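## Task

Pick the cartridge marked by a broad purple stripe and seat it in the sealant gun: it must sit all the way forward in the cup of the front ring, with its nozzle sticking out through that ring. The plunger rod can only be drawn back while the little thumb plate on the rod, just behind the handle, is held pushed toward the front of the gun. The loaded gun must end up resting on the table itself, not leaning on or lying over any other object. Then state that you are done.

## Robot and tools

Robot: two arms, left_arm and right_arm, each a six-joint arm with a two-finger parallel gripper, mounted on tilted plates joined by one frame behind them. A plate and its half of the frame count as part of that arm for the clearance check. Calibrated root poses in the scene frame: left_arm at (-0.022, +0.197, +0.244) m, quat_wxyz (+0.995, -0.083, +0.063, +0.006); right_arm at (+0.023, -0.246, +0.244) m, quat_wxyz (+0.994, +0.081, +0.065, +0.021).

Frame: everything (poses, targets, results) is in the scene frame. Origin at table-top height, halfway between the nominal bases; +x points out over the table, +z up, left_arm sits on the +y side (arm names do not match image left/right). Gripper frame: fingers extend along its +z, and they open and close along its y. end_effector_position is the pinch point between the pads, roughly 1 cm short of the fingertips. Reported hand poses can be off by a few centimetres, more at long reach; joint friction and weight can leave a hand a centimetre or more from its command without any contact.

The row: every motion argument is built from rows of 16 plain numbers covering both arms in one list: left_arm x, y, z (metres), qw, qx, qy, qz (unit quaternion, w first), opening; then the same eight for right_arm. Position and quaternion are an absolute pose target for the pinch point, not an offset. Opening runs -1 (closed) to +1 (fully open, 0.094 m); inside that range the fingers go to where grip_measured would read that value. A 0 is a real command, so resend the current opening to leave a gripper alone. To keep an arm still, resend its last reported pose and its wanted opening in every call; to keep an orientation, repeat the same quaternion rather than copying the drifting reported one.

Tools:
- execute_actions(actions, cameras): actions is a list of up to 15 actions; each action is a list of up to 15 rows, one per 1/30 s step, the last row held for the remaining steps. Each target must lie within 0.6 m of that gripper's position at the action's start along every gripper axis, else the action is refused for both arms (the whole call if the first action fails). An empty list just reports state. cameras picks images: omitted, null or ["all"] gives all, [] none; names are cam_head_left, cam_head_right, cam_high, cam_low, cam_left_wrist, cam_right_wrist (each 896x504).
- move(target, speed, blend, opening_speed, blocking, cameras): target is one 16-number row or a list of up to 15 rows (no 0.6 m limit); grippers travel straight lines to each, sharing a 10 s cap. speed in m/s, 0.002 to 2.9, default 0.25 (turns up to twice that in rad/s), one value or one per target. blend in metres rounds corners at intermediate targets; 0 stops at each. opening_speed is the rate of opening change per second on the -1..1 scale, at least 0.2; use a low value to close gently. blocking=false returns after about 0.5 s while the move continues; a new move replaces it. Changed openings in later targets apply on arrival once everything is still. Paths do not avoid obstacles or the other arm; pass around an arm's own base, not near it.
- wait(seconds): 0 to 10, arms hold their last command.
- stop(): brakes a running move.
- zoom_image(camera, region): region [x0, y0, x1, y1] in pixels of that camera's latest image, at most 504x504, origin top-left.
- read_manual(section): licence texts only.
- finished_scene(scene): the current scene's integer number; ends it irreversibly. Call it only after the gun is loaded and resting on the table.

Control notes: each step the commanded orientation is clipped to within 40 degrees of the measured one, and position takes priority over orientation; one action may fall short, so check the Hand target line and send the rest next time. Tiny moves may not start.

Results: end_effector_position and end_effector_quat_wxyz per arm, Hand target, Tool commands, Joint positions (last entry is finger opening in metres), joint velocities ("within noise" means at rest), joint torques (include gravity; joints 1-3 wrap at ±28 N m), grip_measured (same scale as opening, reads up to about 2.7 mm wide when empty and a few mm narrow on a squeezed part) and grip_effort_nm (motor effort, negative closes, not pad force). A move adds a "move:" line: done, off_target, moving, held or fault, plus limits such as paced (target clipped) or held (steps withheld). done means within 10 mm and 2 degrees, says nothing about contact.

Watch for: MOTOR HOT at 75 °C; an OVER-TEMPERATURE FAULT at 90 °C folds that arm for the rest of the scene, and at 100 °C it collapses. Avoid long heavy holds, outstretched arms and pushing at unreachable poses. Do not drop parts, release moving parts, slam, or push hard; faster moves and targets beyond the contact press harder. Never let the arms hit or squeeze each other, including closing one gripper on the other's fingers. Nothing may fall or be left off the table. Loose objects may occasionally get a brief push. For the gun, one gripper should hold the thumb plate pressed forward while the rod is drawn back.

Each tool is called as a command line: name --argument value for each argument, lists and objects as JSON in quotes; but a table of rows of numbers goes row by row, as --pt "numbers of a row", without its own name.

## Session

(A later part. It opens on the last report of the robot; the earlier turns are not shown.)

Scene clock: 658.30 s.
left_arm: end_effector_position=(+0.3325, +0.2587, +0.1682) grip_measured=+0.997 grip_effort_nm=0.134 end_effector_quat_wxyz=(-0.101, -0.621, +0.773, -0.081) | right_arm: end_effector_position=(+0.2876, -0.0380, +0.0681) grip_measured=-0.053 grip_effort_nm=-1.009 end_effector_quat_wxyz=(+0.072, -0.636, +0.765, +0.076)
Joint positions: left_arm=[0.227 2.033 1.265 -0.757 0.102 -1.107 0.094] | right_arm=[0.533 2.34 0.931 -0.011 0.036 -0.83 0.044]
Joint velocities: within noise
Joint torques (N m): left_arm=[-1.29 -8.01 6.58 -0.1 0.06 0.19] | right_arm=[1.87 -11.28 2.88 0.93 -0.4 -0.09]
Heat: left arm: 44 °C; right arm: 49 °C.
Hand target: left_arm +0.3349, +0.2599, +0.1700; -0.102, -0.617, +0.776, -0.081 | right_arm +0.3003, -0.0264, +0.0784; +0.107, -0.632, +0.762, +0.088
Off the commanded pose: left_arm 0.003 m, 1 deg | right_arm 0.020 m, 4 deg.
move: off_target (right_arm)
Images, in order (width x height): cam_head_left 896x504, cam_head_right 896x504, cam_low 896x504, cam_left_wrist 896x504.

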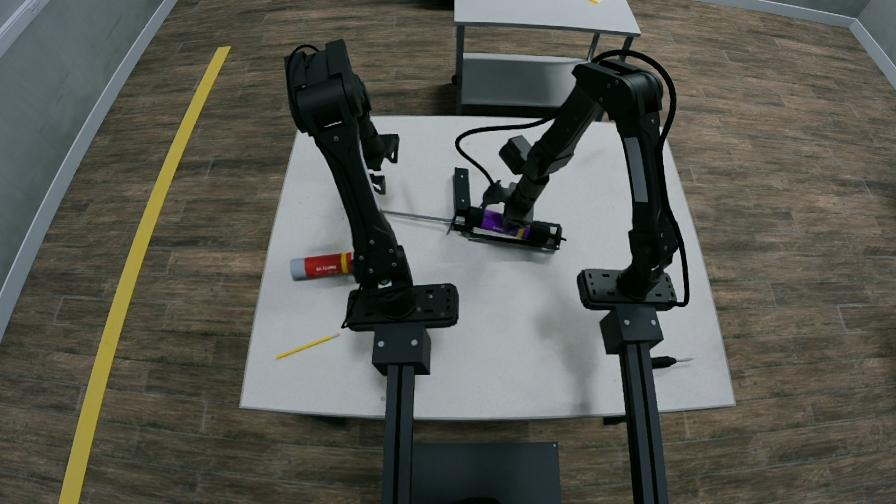

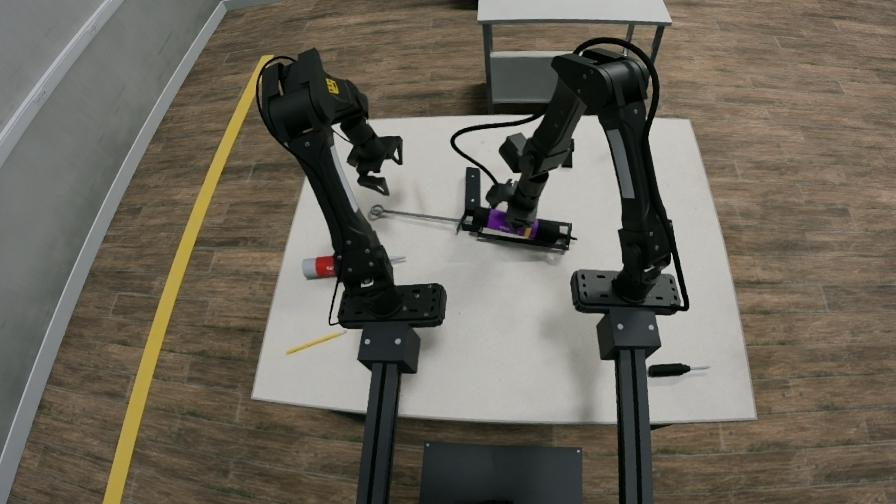

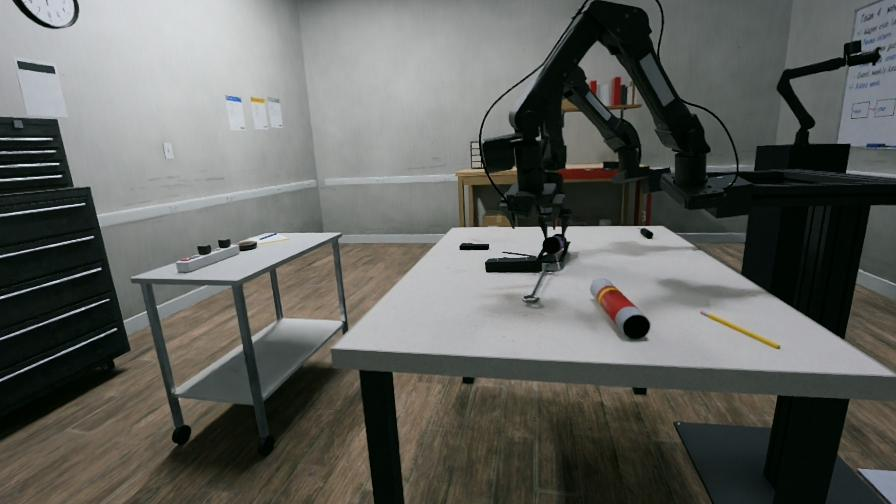

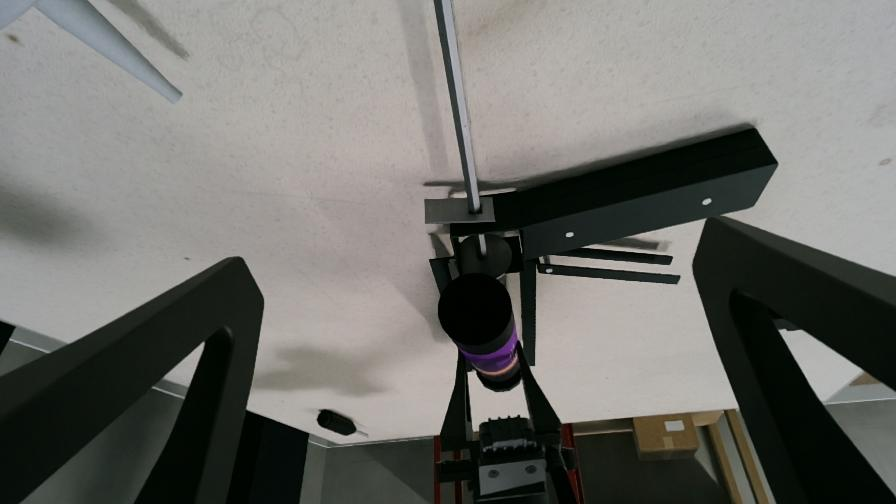

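move --pt "0.335 0.26 0.17 0.102 0.617 -0.776 0.081 1 0.303 -0.041 0.079 0.1138 -0.631 0.7615 0.0943 -0.2" --pt "0.335 0.26 0.17 0.102 0.617 -0.776 0.081 1 0.300 -0.048 0.079 0.1138 -0.631 0.7615 0.0943 -0.2" --speed 0.06 --cameras '["cam_head_left","cam_left_wrist","cam_head_right"]'

zoom_image --camera "cam_head_left" --region '[450, 190, 570, 255]'

zoom_image --camera "cam_left_wrist" --region '[400, 190, 600, 420]'

zoom_image --camera "cam_head_right" --region '[460, 190, 580, 255]'

Scene clock: 665.50 s.
left_arm: end_effector_position=(+0.3325, +0.2587, +0.1682) grip_measured=+0.997 grip_effort_nm=0.139 end_effector_quat_wxyz=(-0.101, -0.621, +0.773, -0.081) | right_arm: end_effector_position=(+0.2826, -0.0607, +0.0633) grip_measured=-0.053 grip_effort_nm=-1.004 end_effector_quat_wxyz=(+0.072, -0.636, +0.764, +0.084)
Joint positions: left_arm=[0.227 2.033 1.265 -0.757 0.102 -1.107 0.094] | right_arm=[0.467 2.322 0.864 0.036 0.012 -0.895 0.044]
Joint velocities: within noise
Joint torques (N m): left_arm=[-1.32 -8.08 6.52 -0.07 0.13 0.14] | right_arm=[1.77 -12.89 2.52 0.82 -0.43 -0.05]
Heat: left arm: 43 °C; right arm: 49 °C.
Hand target: left_arm +0.3349, +0.2599, +0.1700; -0.102, -0.617, +0.776, -0.081 | right_arm +0.2999, -0.0484, +0.0791; +0.113, -0.632, +0.761, +0.094
Off the commanded pose: left_arm 0.003 m, 1 deg | right_arm 0.027 m, 5 deg.
move: off_target (right_arm)
Images, in order (width x height): cam_head_left 896x504, cam_head_right 896x504, cam_left_wrist 896x504.

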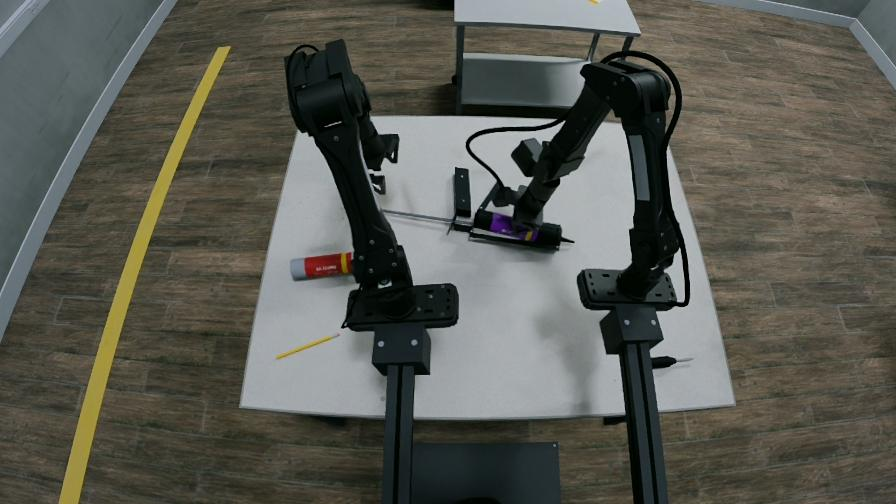

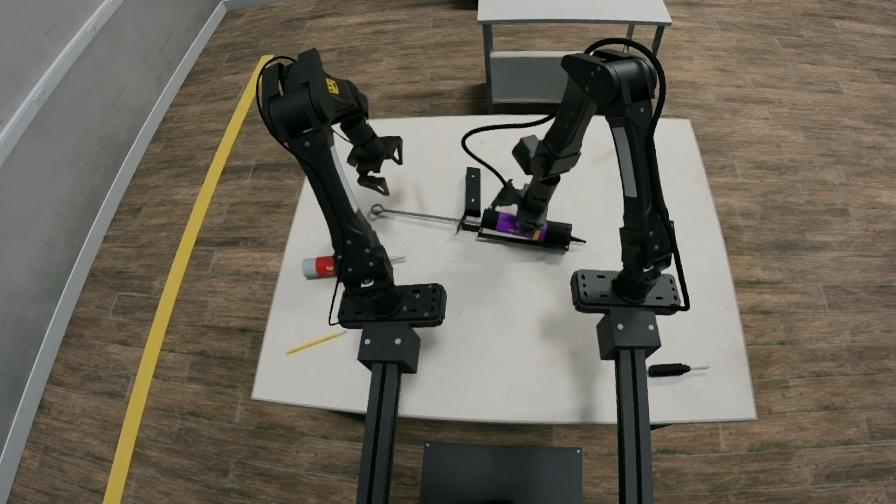

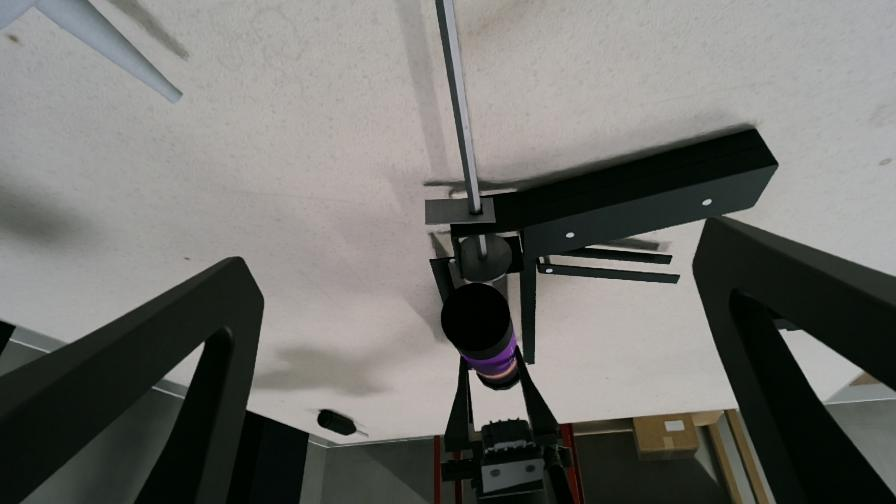

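Scaled by 4.200 from the camera's 896x504 image, which has a finer 1280x720 frame.

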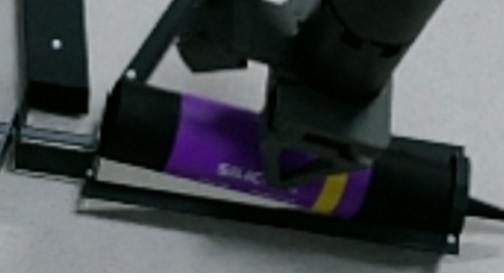

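Scaled by 2.191 from the camera's 896x504 image, which has a finer 1280x720 frame.

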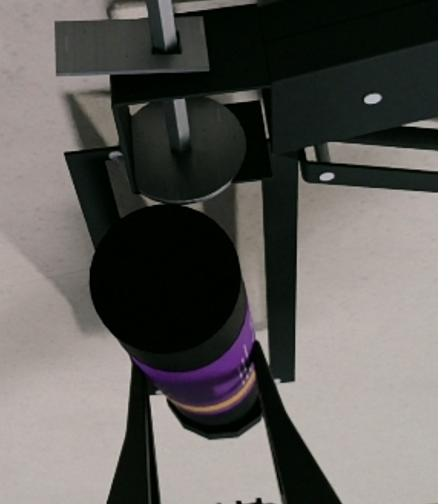

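Scaled by 4.200 from the camera's 896x504 image, which has a finer 1280x720 frame.

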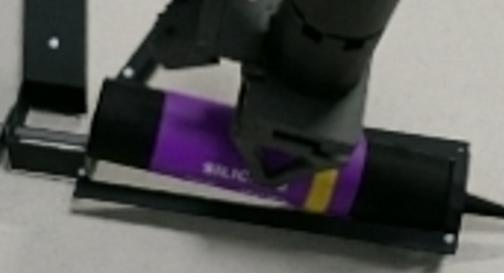

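move --pt "0.335 0.26 0.17 0.102 0.617 -0.776 0.081 1 0.302 -0.053 0.068 0.0738 -0.6351 0.7665 0.0611 -0.2" --speed 0.06 --cameras '["cam_head_left","cam_left_wrist","cam_head_right"]'

zoom_image --camera "cam_head_left" --region '[450, 190, 570, 255]'

zoom_image --camera "cam_left_wrist" --region '[400, 190, 600, 420]'

Scene clock: 673.37 s.
left_arm: end_effector_position=(+0.3325, +0.2587, +0.1682) grip_measured=+0.997 grip_effort_nm=0.149 end_effector_quat_wxyz=(-0.101, -0.621, +0.773, -0.081) | right_arm: end_effector_position=(+0.2988, -0.0638, +0.0662) grip_measured=-0.053 grip_effort_nm=-1.004 end_effector_quat_wxyz=(+0.065, -0.630, +0.771, +0.058)
Joint positions: left_arm=[0.227 2.033 1.265 -0.757 0.102 -1.107 0.094] | right_arm=[0.467 2.322 0.92 -0.021 0.066 -0.88 0.044]
Joint velocities: within noise
Joint torques (N m): left_arm=[-1.28 -8.05 6.54 -0.08 0.05 0.15] | right_arm=[3.9 -8.47 4.51 0.46 -0.12 0.04]
Heat: left arm: 43 °C; right arm: 50 °C.
Hand target: left_arm +0.3350, +0.2600, +0.1700; -0.102, -0.617, +0.776, -0.081 | right_arm +0.3018, -0.0531, +0.0682; +0.074, -0.635, +0.766, +0.061
Off the commanded pose: left_arm 0.003 m, 1 deg | right_arm 0.011 m, 1 deg.
move: off_target (right_arm)
Images, in order (width x height): cam_head_left 896x504, cam_head_right 896x504, cam_left_wrist 896x504.

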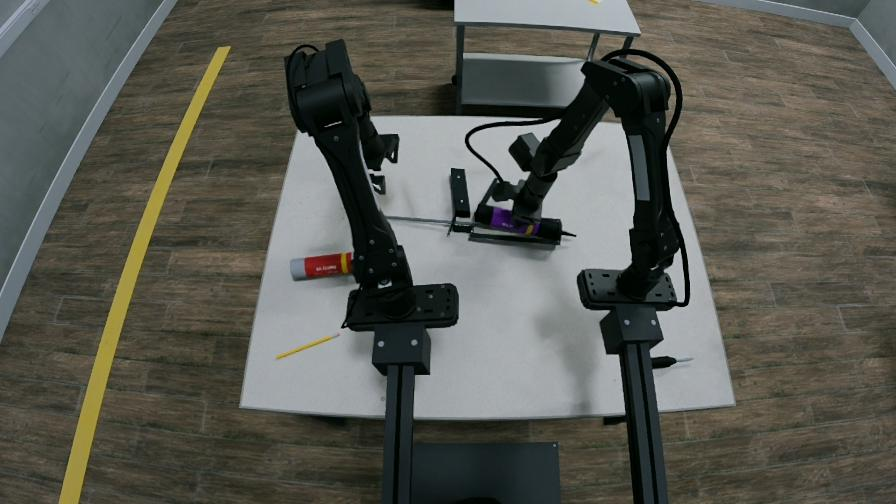

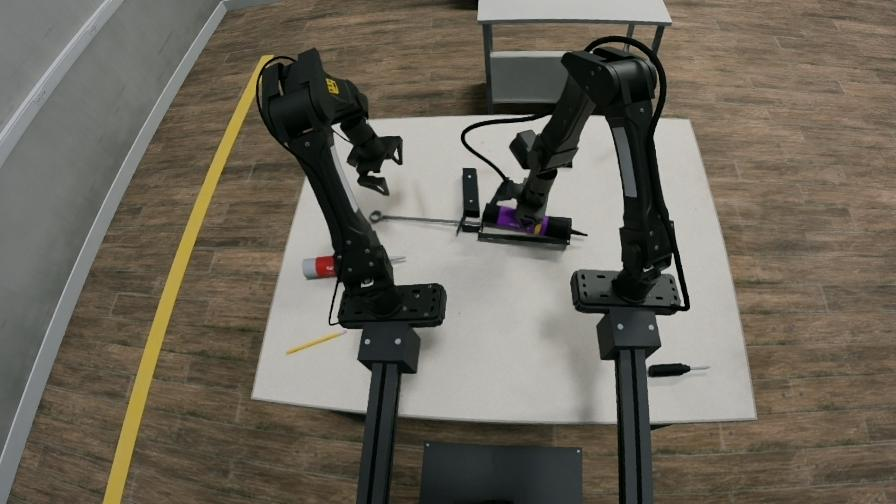

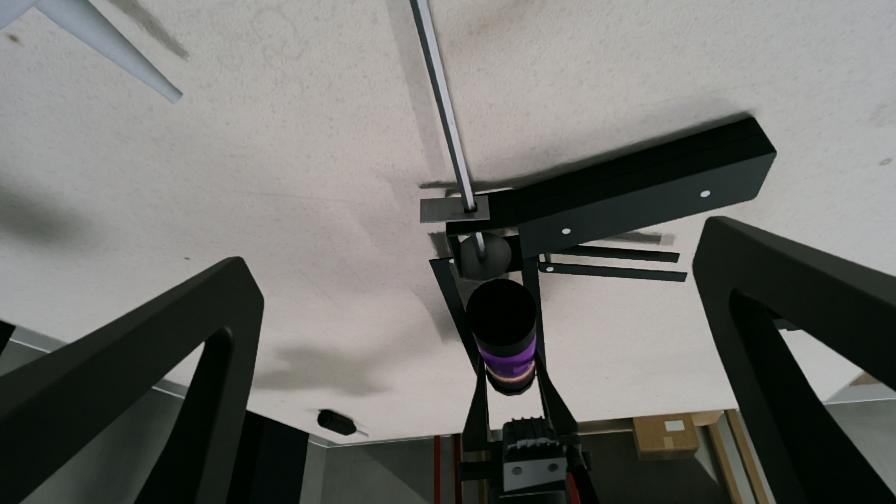

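Scaled by 4.200 from the camera's 896x504 image, which has a finer 1280x720 frame.

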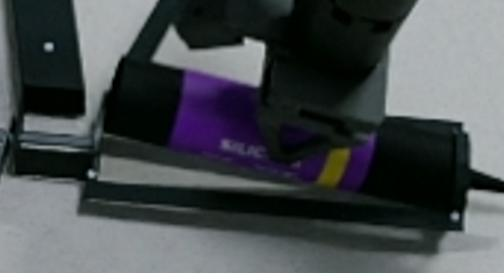

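Scaled by 2.191 from the camera's 896x504 image, which has a finer 1280x720 frame.

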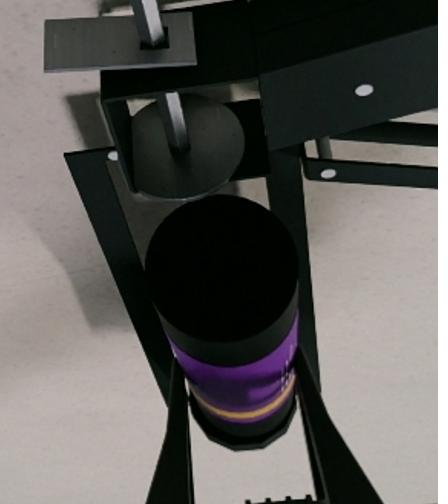

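move --pt "0.335 0.26 0.17 0.102 0.617 -0.776 0.081 1 0.299 -0.051 0.055 0.047 -0.6368 0.7685 0.0389 -0.2" --speed 0.05 --cameras '["cam_head_left","cam_left_wrist","cam_head_right"]'

zoom_image --camera "cam_head_left" --region '[450, 190, 570, 255]'

zoom_image --camera "cam_left_wrist" --region '[400, 190, 600, 420]'

Scene clock: 680.27 s.
left_arm: end_effector_position=(+0.3324, +0.2587, +0.1682) grip_measured=+0.997 grip_effort_nm=0.139 end_effector_quat_wxyz=(-0.101, -0.621, +0.773, -0.081) | right_arm: end_effector_position=(+0.2971, -0.0611, +0.0530) grip_measured=-0.053 grip_effort_nm=-1.004 end_effector_quat_wxyz=(+0.041, -0.633, +0.773, +0.036)
Joint positions: left_arm=[0.227 2.033 1.265 -0.757 0.102 -1.107 0.094] | right_arm=[0.497 2.389 0.978 -0.056 0.121 -0.848 0.044]
Joint velocities: within noise
Joint torques (N m): left_arm=[-1.43 -8.01 6.61 -0.09 0.11 0.14] | right_arm=[4.07 -8.87 4.44 0.3 -0.1 0.1]
Heat: left arm: 43 °C; right arm: 49 °C.
Hand target: left_arm +0.3349, +0.2599, +0.1700; -0.102, -0.617, +0.776, -0.081 | right_arm +0.2989, -0.0511, +0.0552; +0.047, -0.637, +0.768, +0.039
Off the commanded pose: left_arm 0.003 m, 1 deg | right_arm 0.010 m, 1 deg.
move: done
Images, in order (width x height): cam_head_left 896x504, cam_head_right 896x504, cam_left_wrist 896x504.

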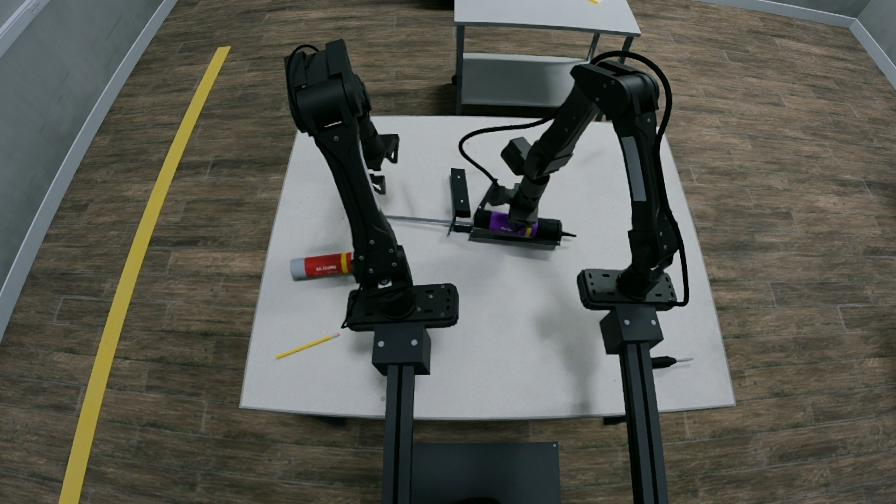

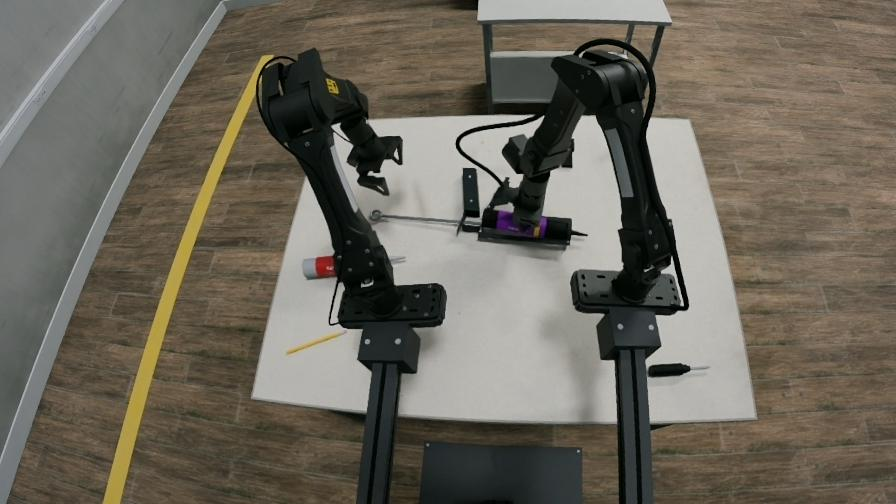

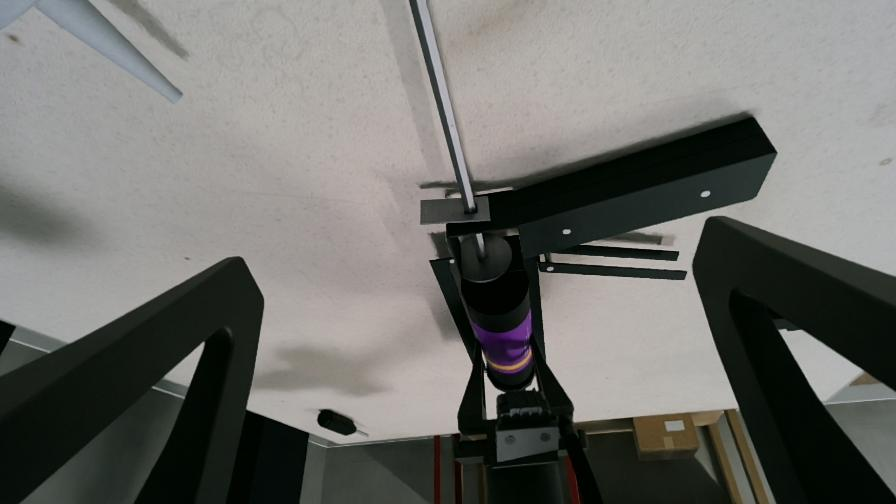

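Scaled by 4.200 from the camera's 896x504 image, which has a finer 1280x720 frame.

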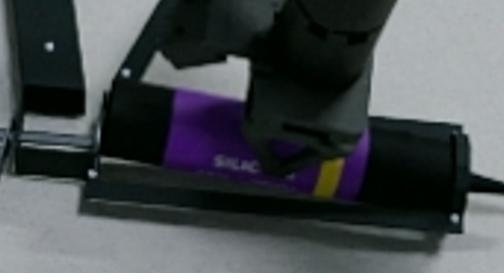

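Scaled by 2.191 from the camera's 896x504 image, which has a finer 1280x720 frame.

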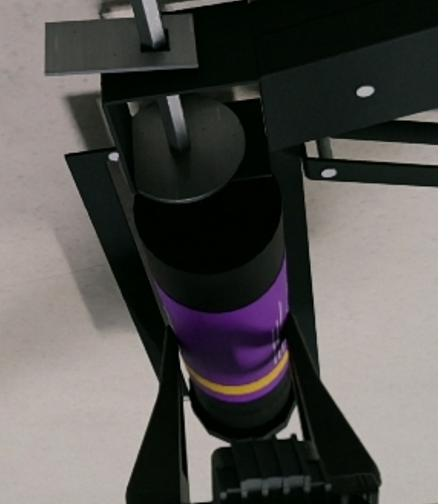

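move --pt "0.335 0.26 0.17 0.102 0.617 -0.776 0.081 1 0.299 -0.050 0.043 0.010 -0.6378 0.7698 0.008 -0.2" --speed 0.05 --cameras '["cam_head_left","cam_left_wrist","cam_low"]'

zoom_image --camera "cam_head_left" --region '[450, 190, 570, 255]'

zoom_image --camera "cam_left_wrist" --region '[400, 190, 600, 420]'

zoom_image --camera "cam_low" --region '[480, 200, 620, 300]'

Scene clock: 687.90 s.
left_arm: end_effector_position=(+0.3324, +0.2587, +0.1682) grip_measured=+0.997 grip_effort_nm=0.139 end_effector_quat_wxyz=(-0.101, -0.621, +0.773, -0.081) | right_arm: end_effector_position=(+0.2945, -0.0586, +0.0411) grip_measured=-0.053 grip_effort_nm=-1.004 end_effector_quat_wxyz=(+0.002, -0.637, +0.770, +0.012)
Joint positions: left_arm=[0.227 2.033 1.265 -0.757 0.102 -1.107 0.094] | right_arm=[0.532 2.463 1.071 -0.151 0.182 -0.811 0.044]
Joint velocities: within noise
Joint torques (N m): left_arm=[-1.35 -7.87 6.56 -0.13 0.07 0.14] | right_arm=[3.89 -9.28 4.66 0.21 0.06 0.14]
Heat: left arm: 43 °C; right arm: 49 °C.
Hand target: left_arm +0.3349, +0.2599, +0.1700; -0.102, -0.617, +0.776, -0.081 | right_arm +0.2988, -0.0500, +0.0431; +0.010, -0.638, +0.770, +0.008
Off the commanded pose: left_arm 0.003 m, 1 deg | right_arm 0.010 m, 1 deg.
move: done
Images, in order (width x height): cam_head_left 896x504, cam_low 896x504, cam_left_wrist 896x504.

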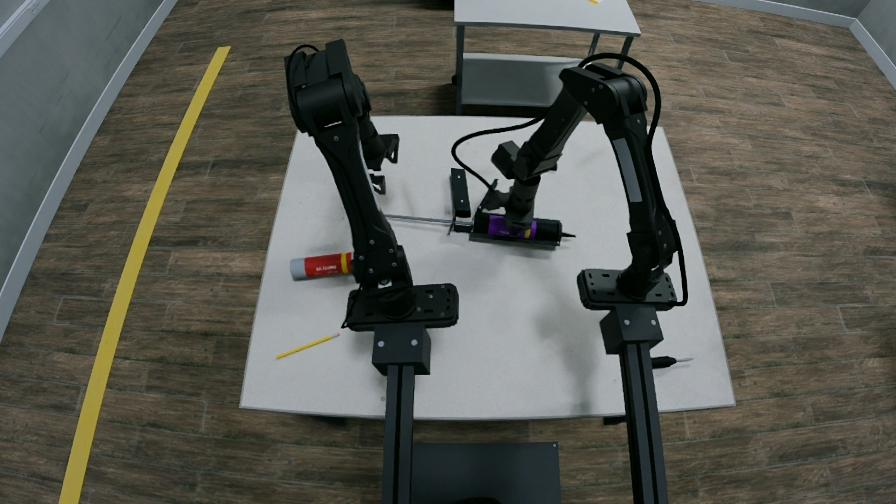

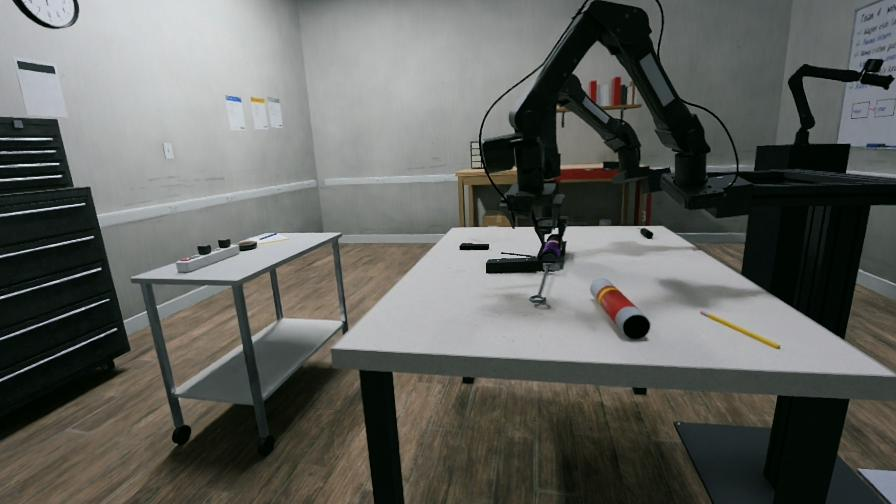

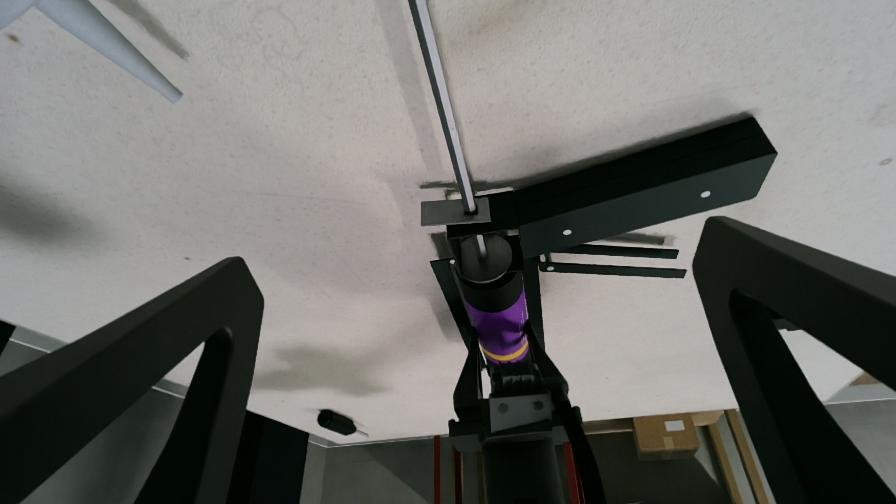

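Scaled by 4.200 from the camera's 896x504 image, which has a finer 1280x720 frame.

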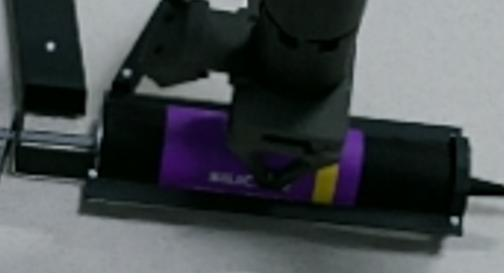

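Scaled by 2.191 from the camera's 896x504 image, which has a finer 1280x720 frame.

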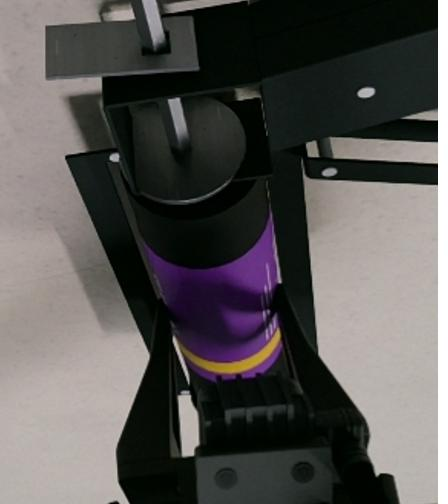

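Scaled by 3.600 from the camera's 896x504 image, which has a finer 1280x720 frame.

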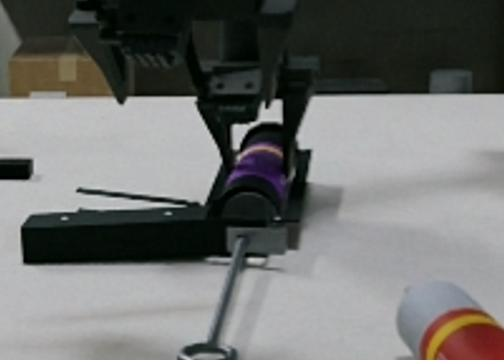

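move --pt "0.335 0.26 0.17 0.102 0.617 -0.776 0.081 1 0.294 -0.074 0.045 0.005 -0.6378 0.7698 0.004 -0.2" --speed 0.05 --cameras '["cam_head_left","cam_left_wrist","cam_low"]'

zoom_image --camera "cam_head_left" --region '[450, 190, 570, 255]'

zoom_image --camera "cam_left_wrist" --region '[400, 190, 600, 420]'

Scene clock: 697.60 s.
left_arm: end_effector_position=(+0.3324, +0.2587, +0.1682) grip_measured=+0.997 grip_effort_nm=0.139 end_effector_quat_wxyz=(-0.101, -0.621, +0.773, -0.081) | right_arm: end_effector_position=(+0.2926, -0.0651, +0.0403) grip_measured=-0.053 grip_effort_nm=-1.004 end_effector_quat_wxyz=(+0.010, -0.641, +0.767, +0.010)
Joint positions: left_arm=[0.227 2.033 1.265 -0.757 0.102 -1.107 0.094] | right_arm=[0.52 2.45 1.029 -0.104 0.184 -0.837 0.044]
Joint velocities: within noise
Joint torques (N m): left_arm=[-1.22 -8.01 6.63 -0.07 0.13 0.15] | right_arm=[0.91 -11.54 1.48 0.12 0.11 -0.05]
Heat: left arm: 43 °C; right arm: 49 °C.
Hand target: left_arm +0.3349, +0.2599, +0.1700; -0.102, -0.617, +0.776, -0.081 | right_arm +0.2939, -0.0739, +0.0447; +0.005, -0.638, +0.770, +0.004
Off the commanded pose: left_arm 0.003 m, 1 deg | right_arm 0.010 m, 1 deg.
move: done
Images, in order (width x height): cam_head_left 896x504, cam_low 896x504, cam_left_wrist 896x504.

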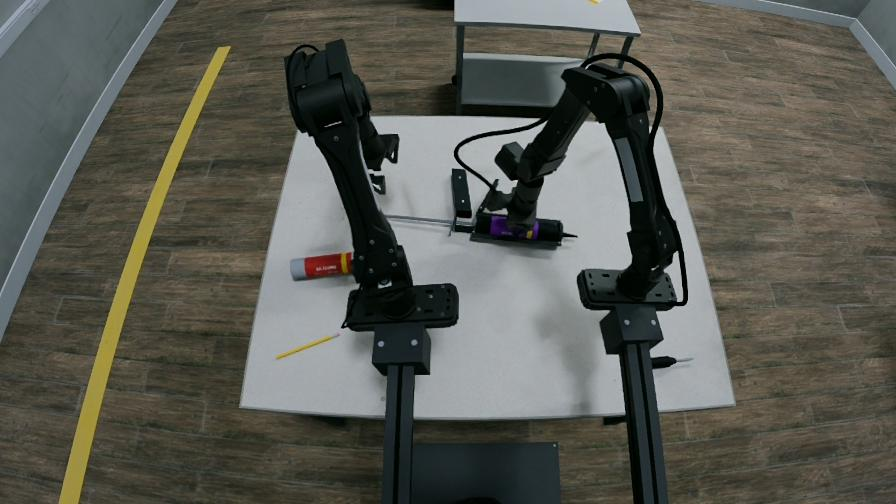

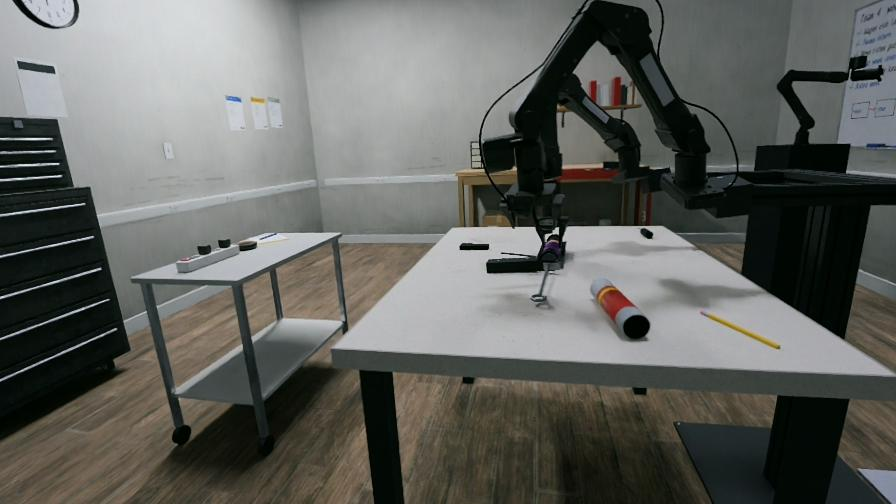

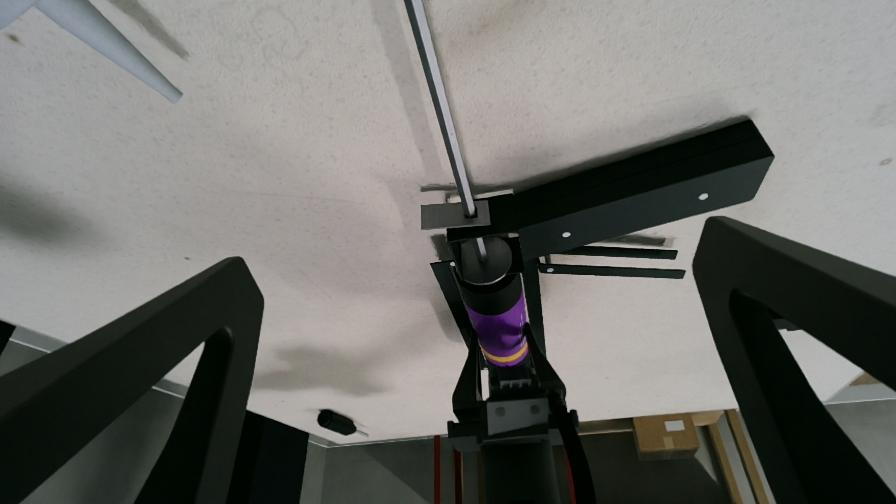

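Scaled by 4.200 from the camera's 896x504 image, which has a finer 1280x720 frame.

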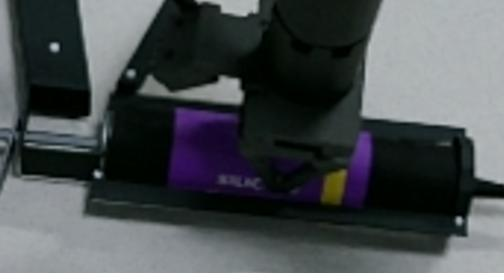

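Scaled by 2.191 from the camera's 896x504 image, which has a finer 1280x720 frame.

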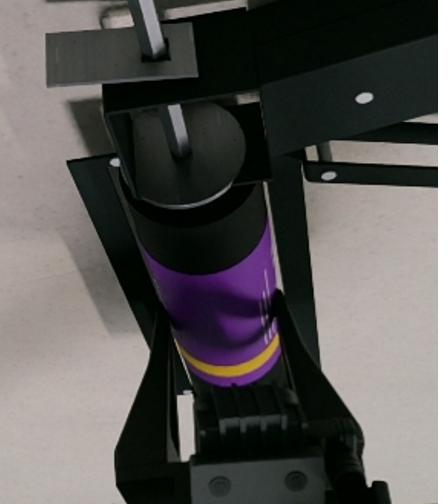

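move --pt "0.335 0.26 0.17 0.102 0.617 -0.776 0.081 1 0.2935 -0.068 0.043 0.005 -0.6378 0.7698 0.004 0.35" --pt "0.335 0.26 0.17 0.102 0.617 -0.776 0.081 1 0.296 -0.062 0.13 0.005 -0.6378 0.7698 0.004 0.35" --speed 0.08 --opening_speed 0.6

zoom_image --camera "cam_head_left" --region '[450, 190, 570, 255]'

zoom_image --camera "cam_left_wrist" --region '[400, 190, 600, 420]'

zoom_image --camera "cam_high" --region '[400, 240, 540, 440]'

Scene clock: 705.97 s.
left_arm: end_effector_position=(+0.3324, +0.2587, +0.1682) grip_measured=+0.997 grip_effort_nm=0.139 end_effector_quat_wxyz=(-0.101, -0.621, +0.773, -0.081) | right_arm: end_effector_position=(+0.2913, -0.0683, +0.1188) grip_measured=+0.347 grip_effort_nm=0.168 end_effector_quat_wxyz=(-0.008, -0.636, +0.771, +0.007)
Joint positions: left_arm=[0.227 2.033 1.265 -0.757 0.102 -1.107 0.094] | right_arm=[0.569 2.192 1.019 -0.397 0.194 -0.767 0.063]
Joint velocities: within noise
Joint torques (N m): left_arm=[-1.26 -8.03 6.64 -0.11 0.1 0.18] | right_arm=[3.63 -11.58 4.46 0.1 0.05 0.1]
Heat: left arm: 43 °C; right arm: 51 °C.
Hand target: left_arm +0.3349, +0.2599, +0.1700; -0.102, -0.617, +0.776, -0.081 | right_arm +0.2959, -0.0620, +0.1297; +0.005, -0.638, +0.770, +0.004
Off the commanded pose: left_arm 0.003 m, 1 deg | right_arm 0.014 m, 2 deg.
move: off_target (right_arm)

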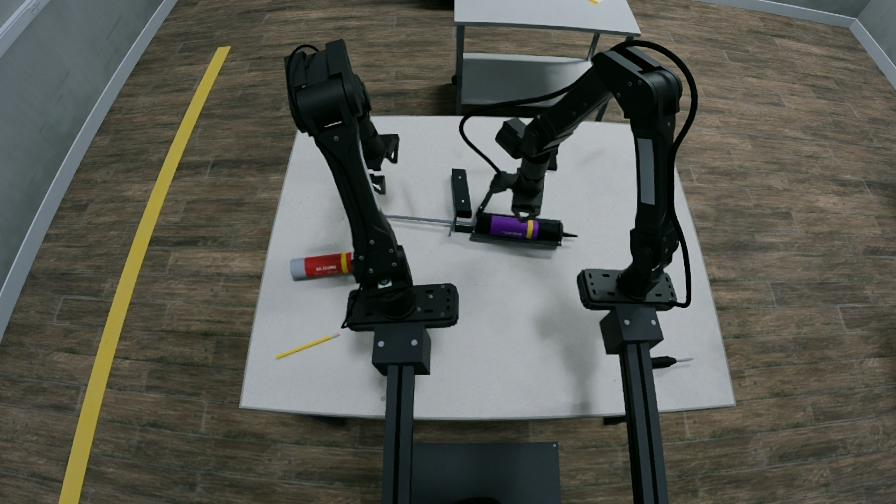

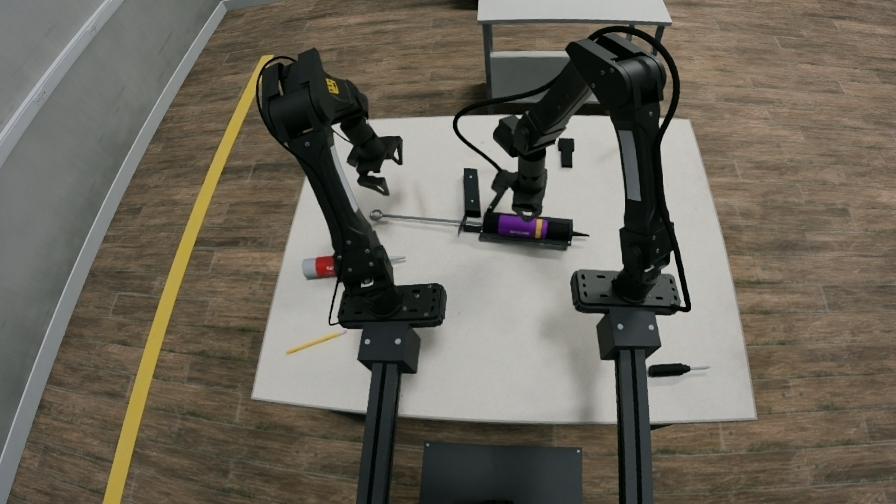

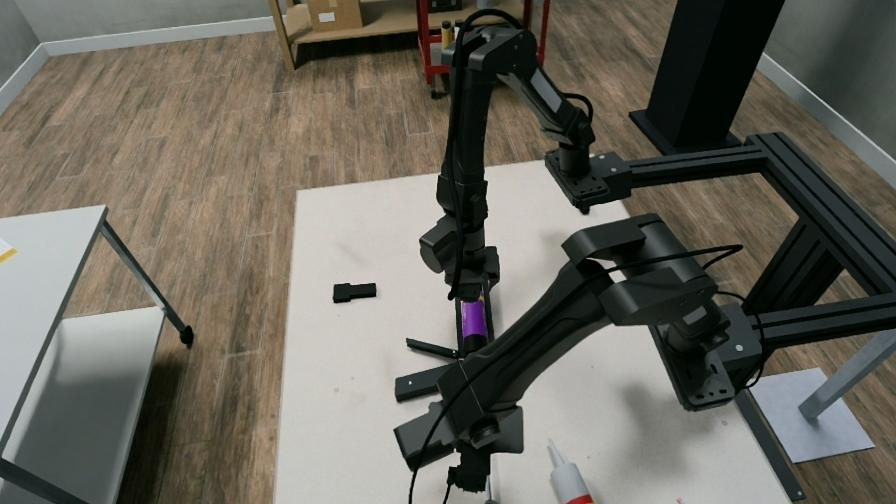

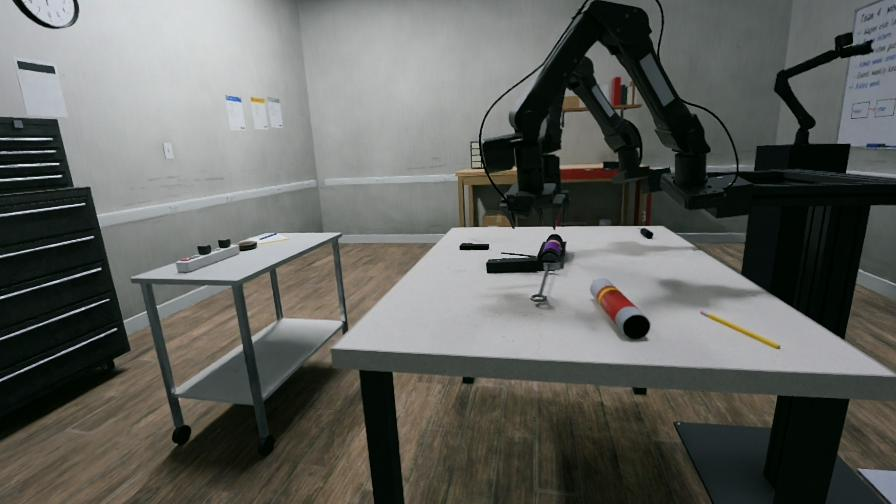

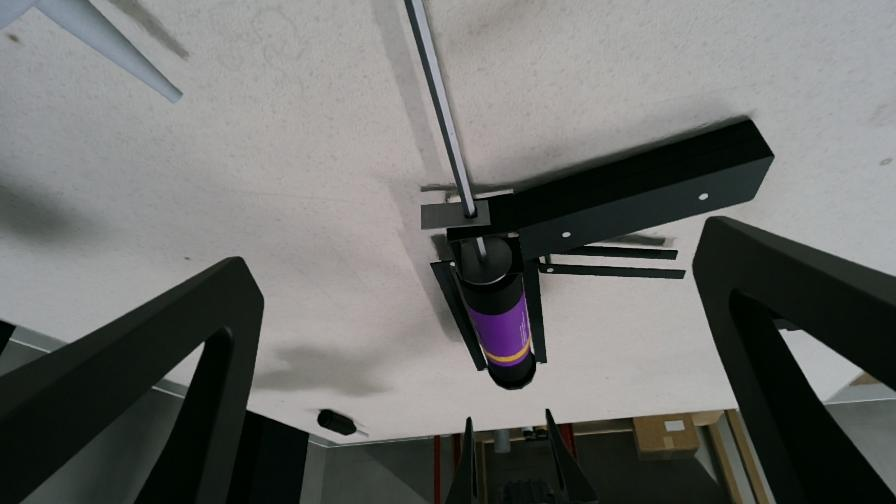

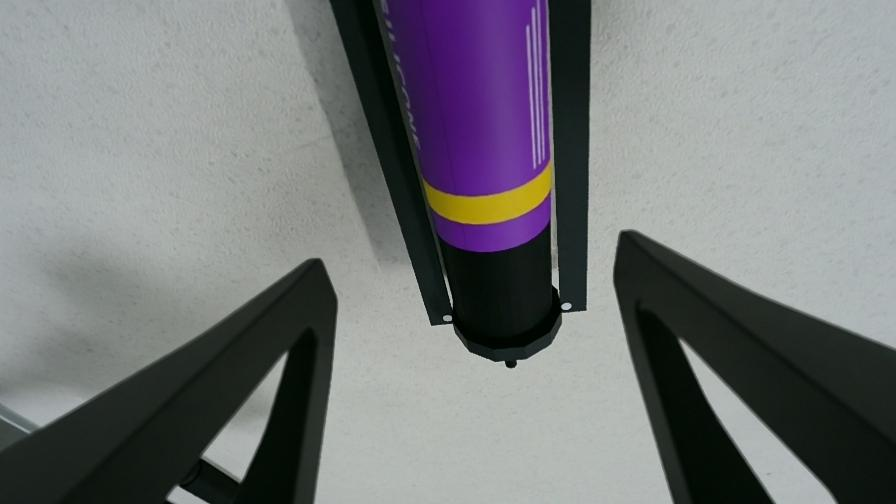

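Scaled by 4.200 from the camera's 896x504 image, which has a finer 1280x720 frame.

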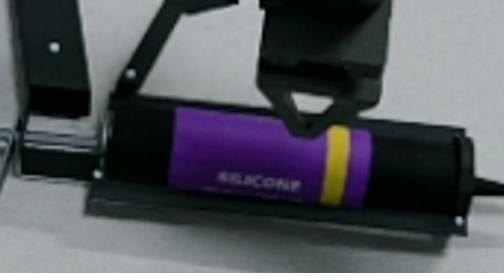

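Scaled by 2.191 from the camera's 896x504 image, which has a finer 1280x720 frame.

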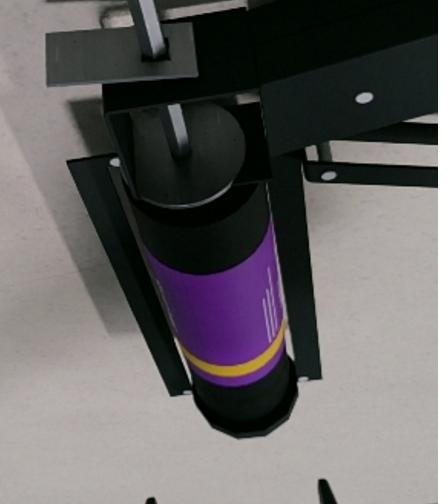

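Scaled by 2.520 from the camera's 896x504 image, which has a finer 1280x720 frame.

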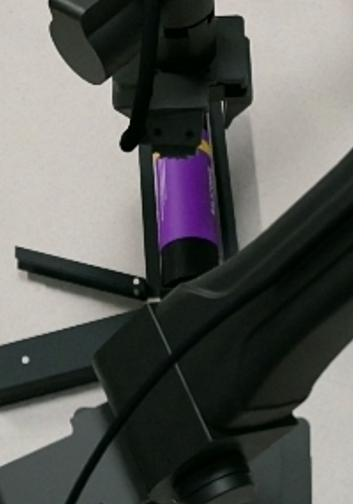

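zoom_image --camera "cam_right_wrist" --region '[400, 220, 620, 400]'

Scaled by 2.291 from the camera's 896x504 image, which has a finer 1280x720 frame.

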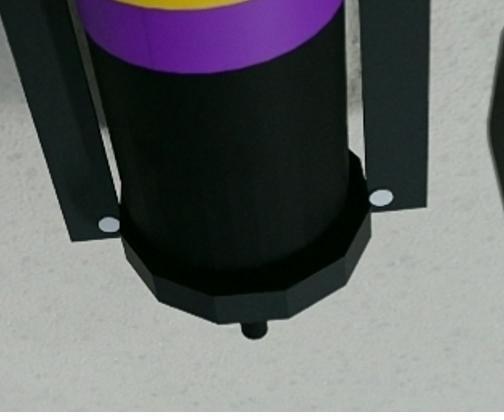

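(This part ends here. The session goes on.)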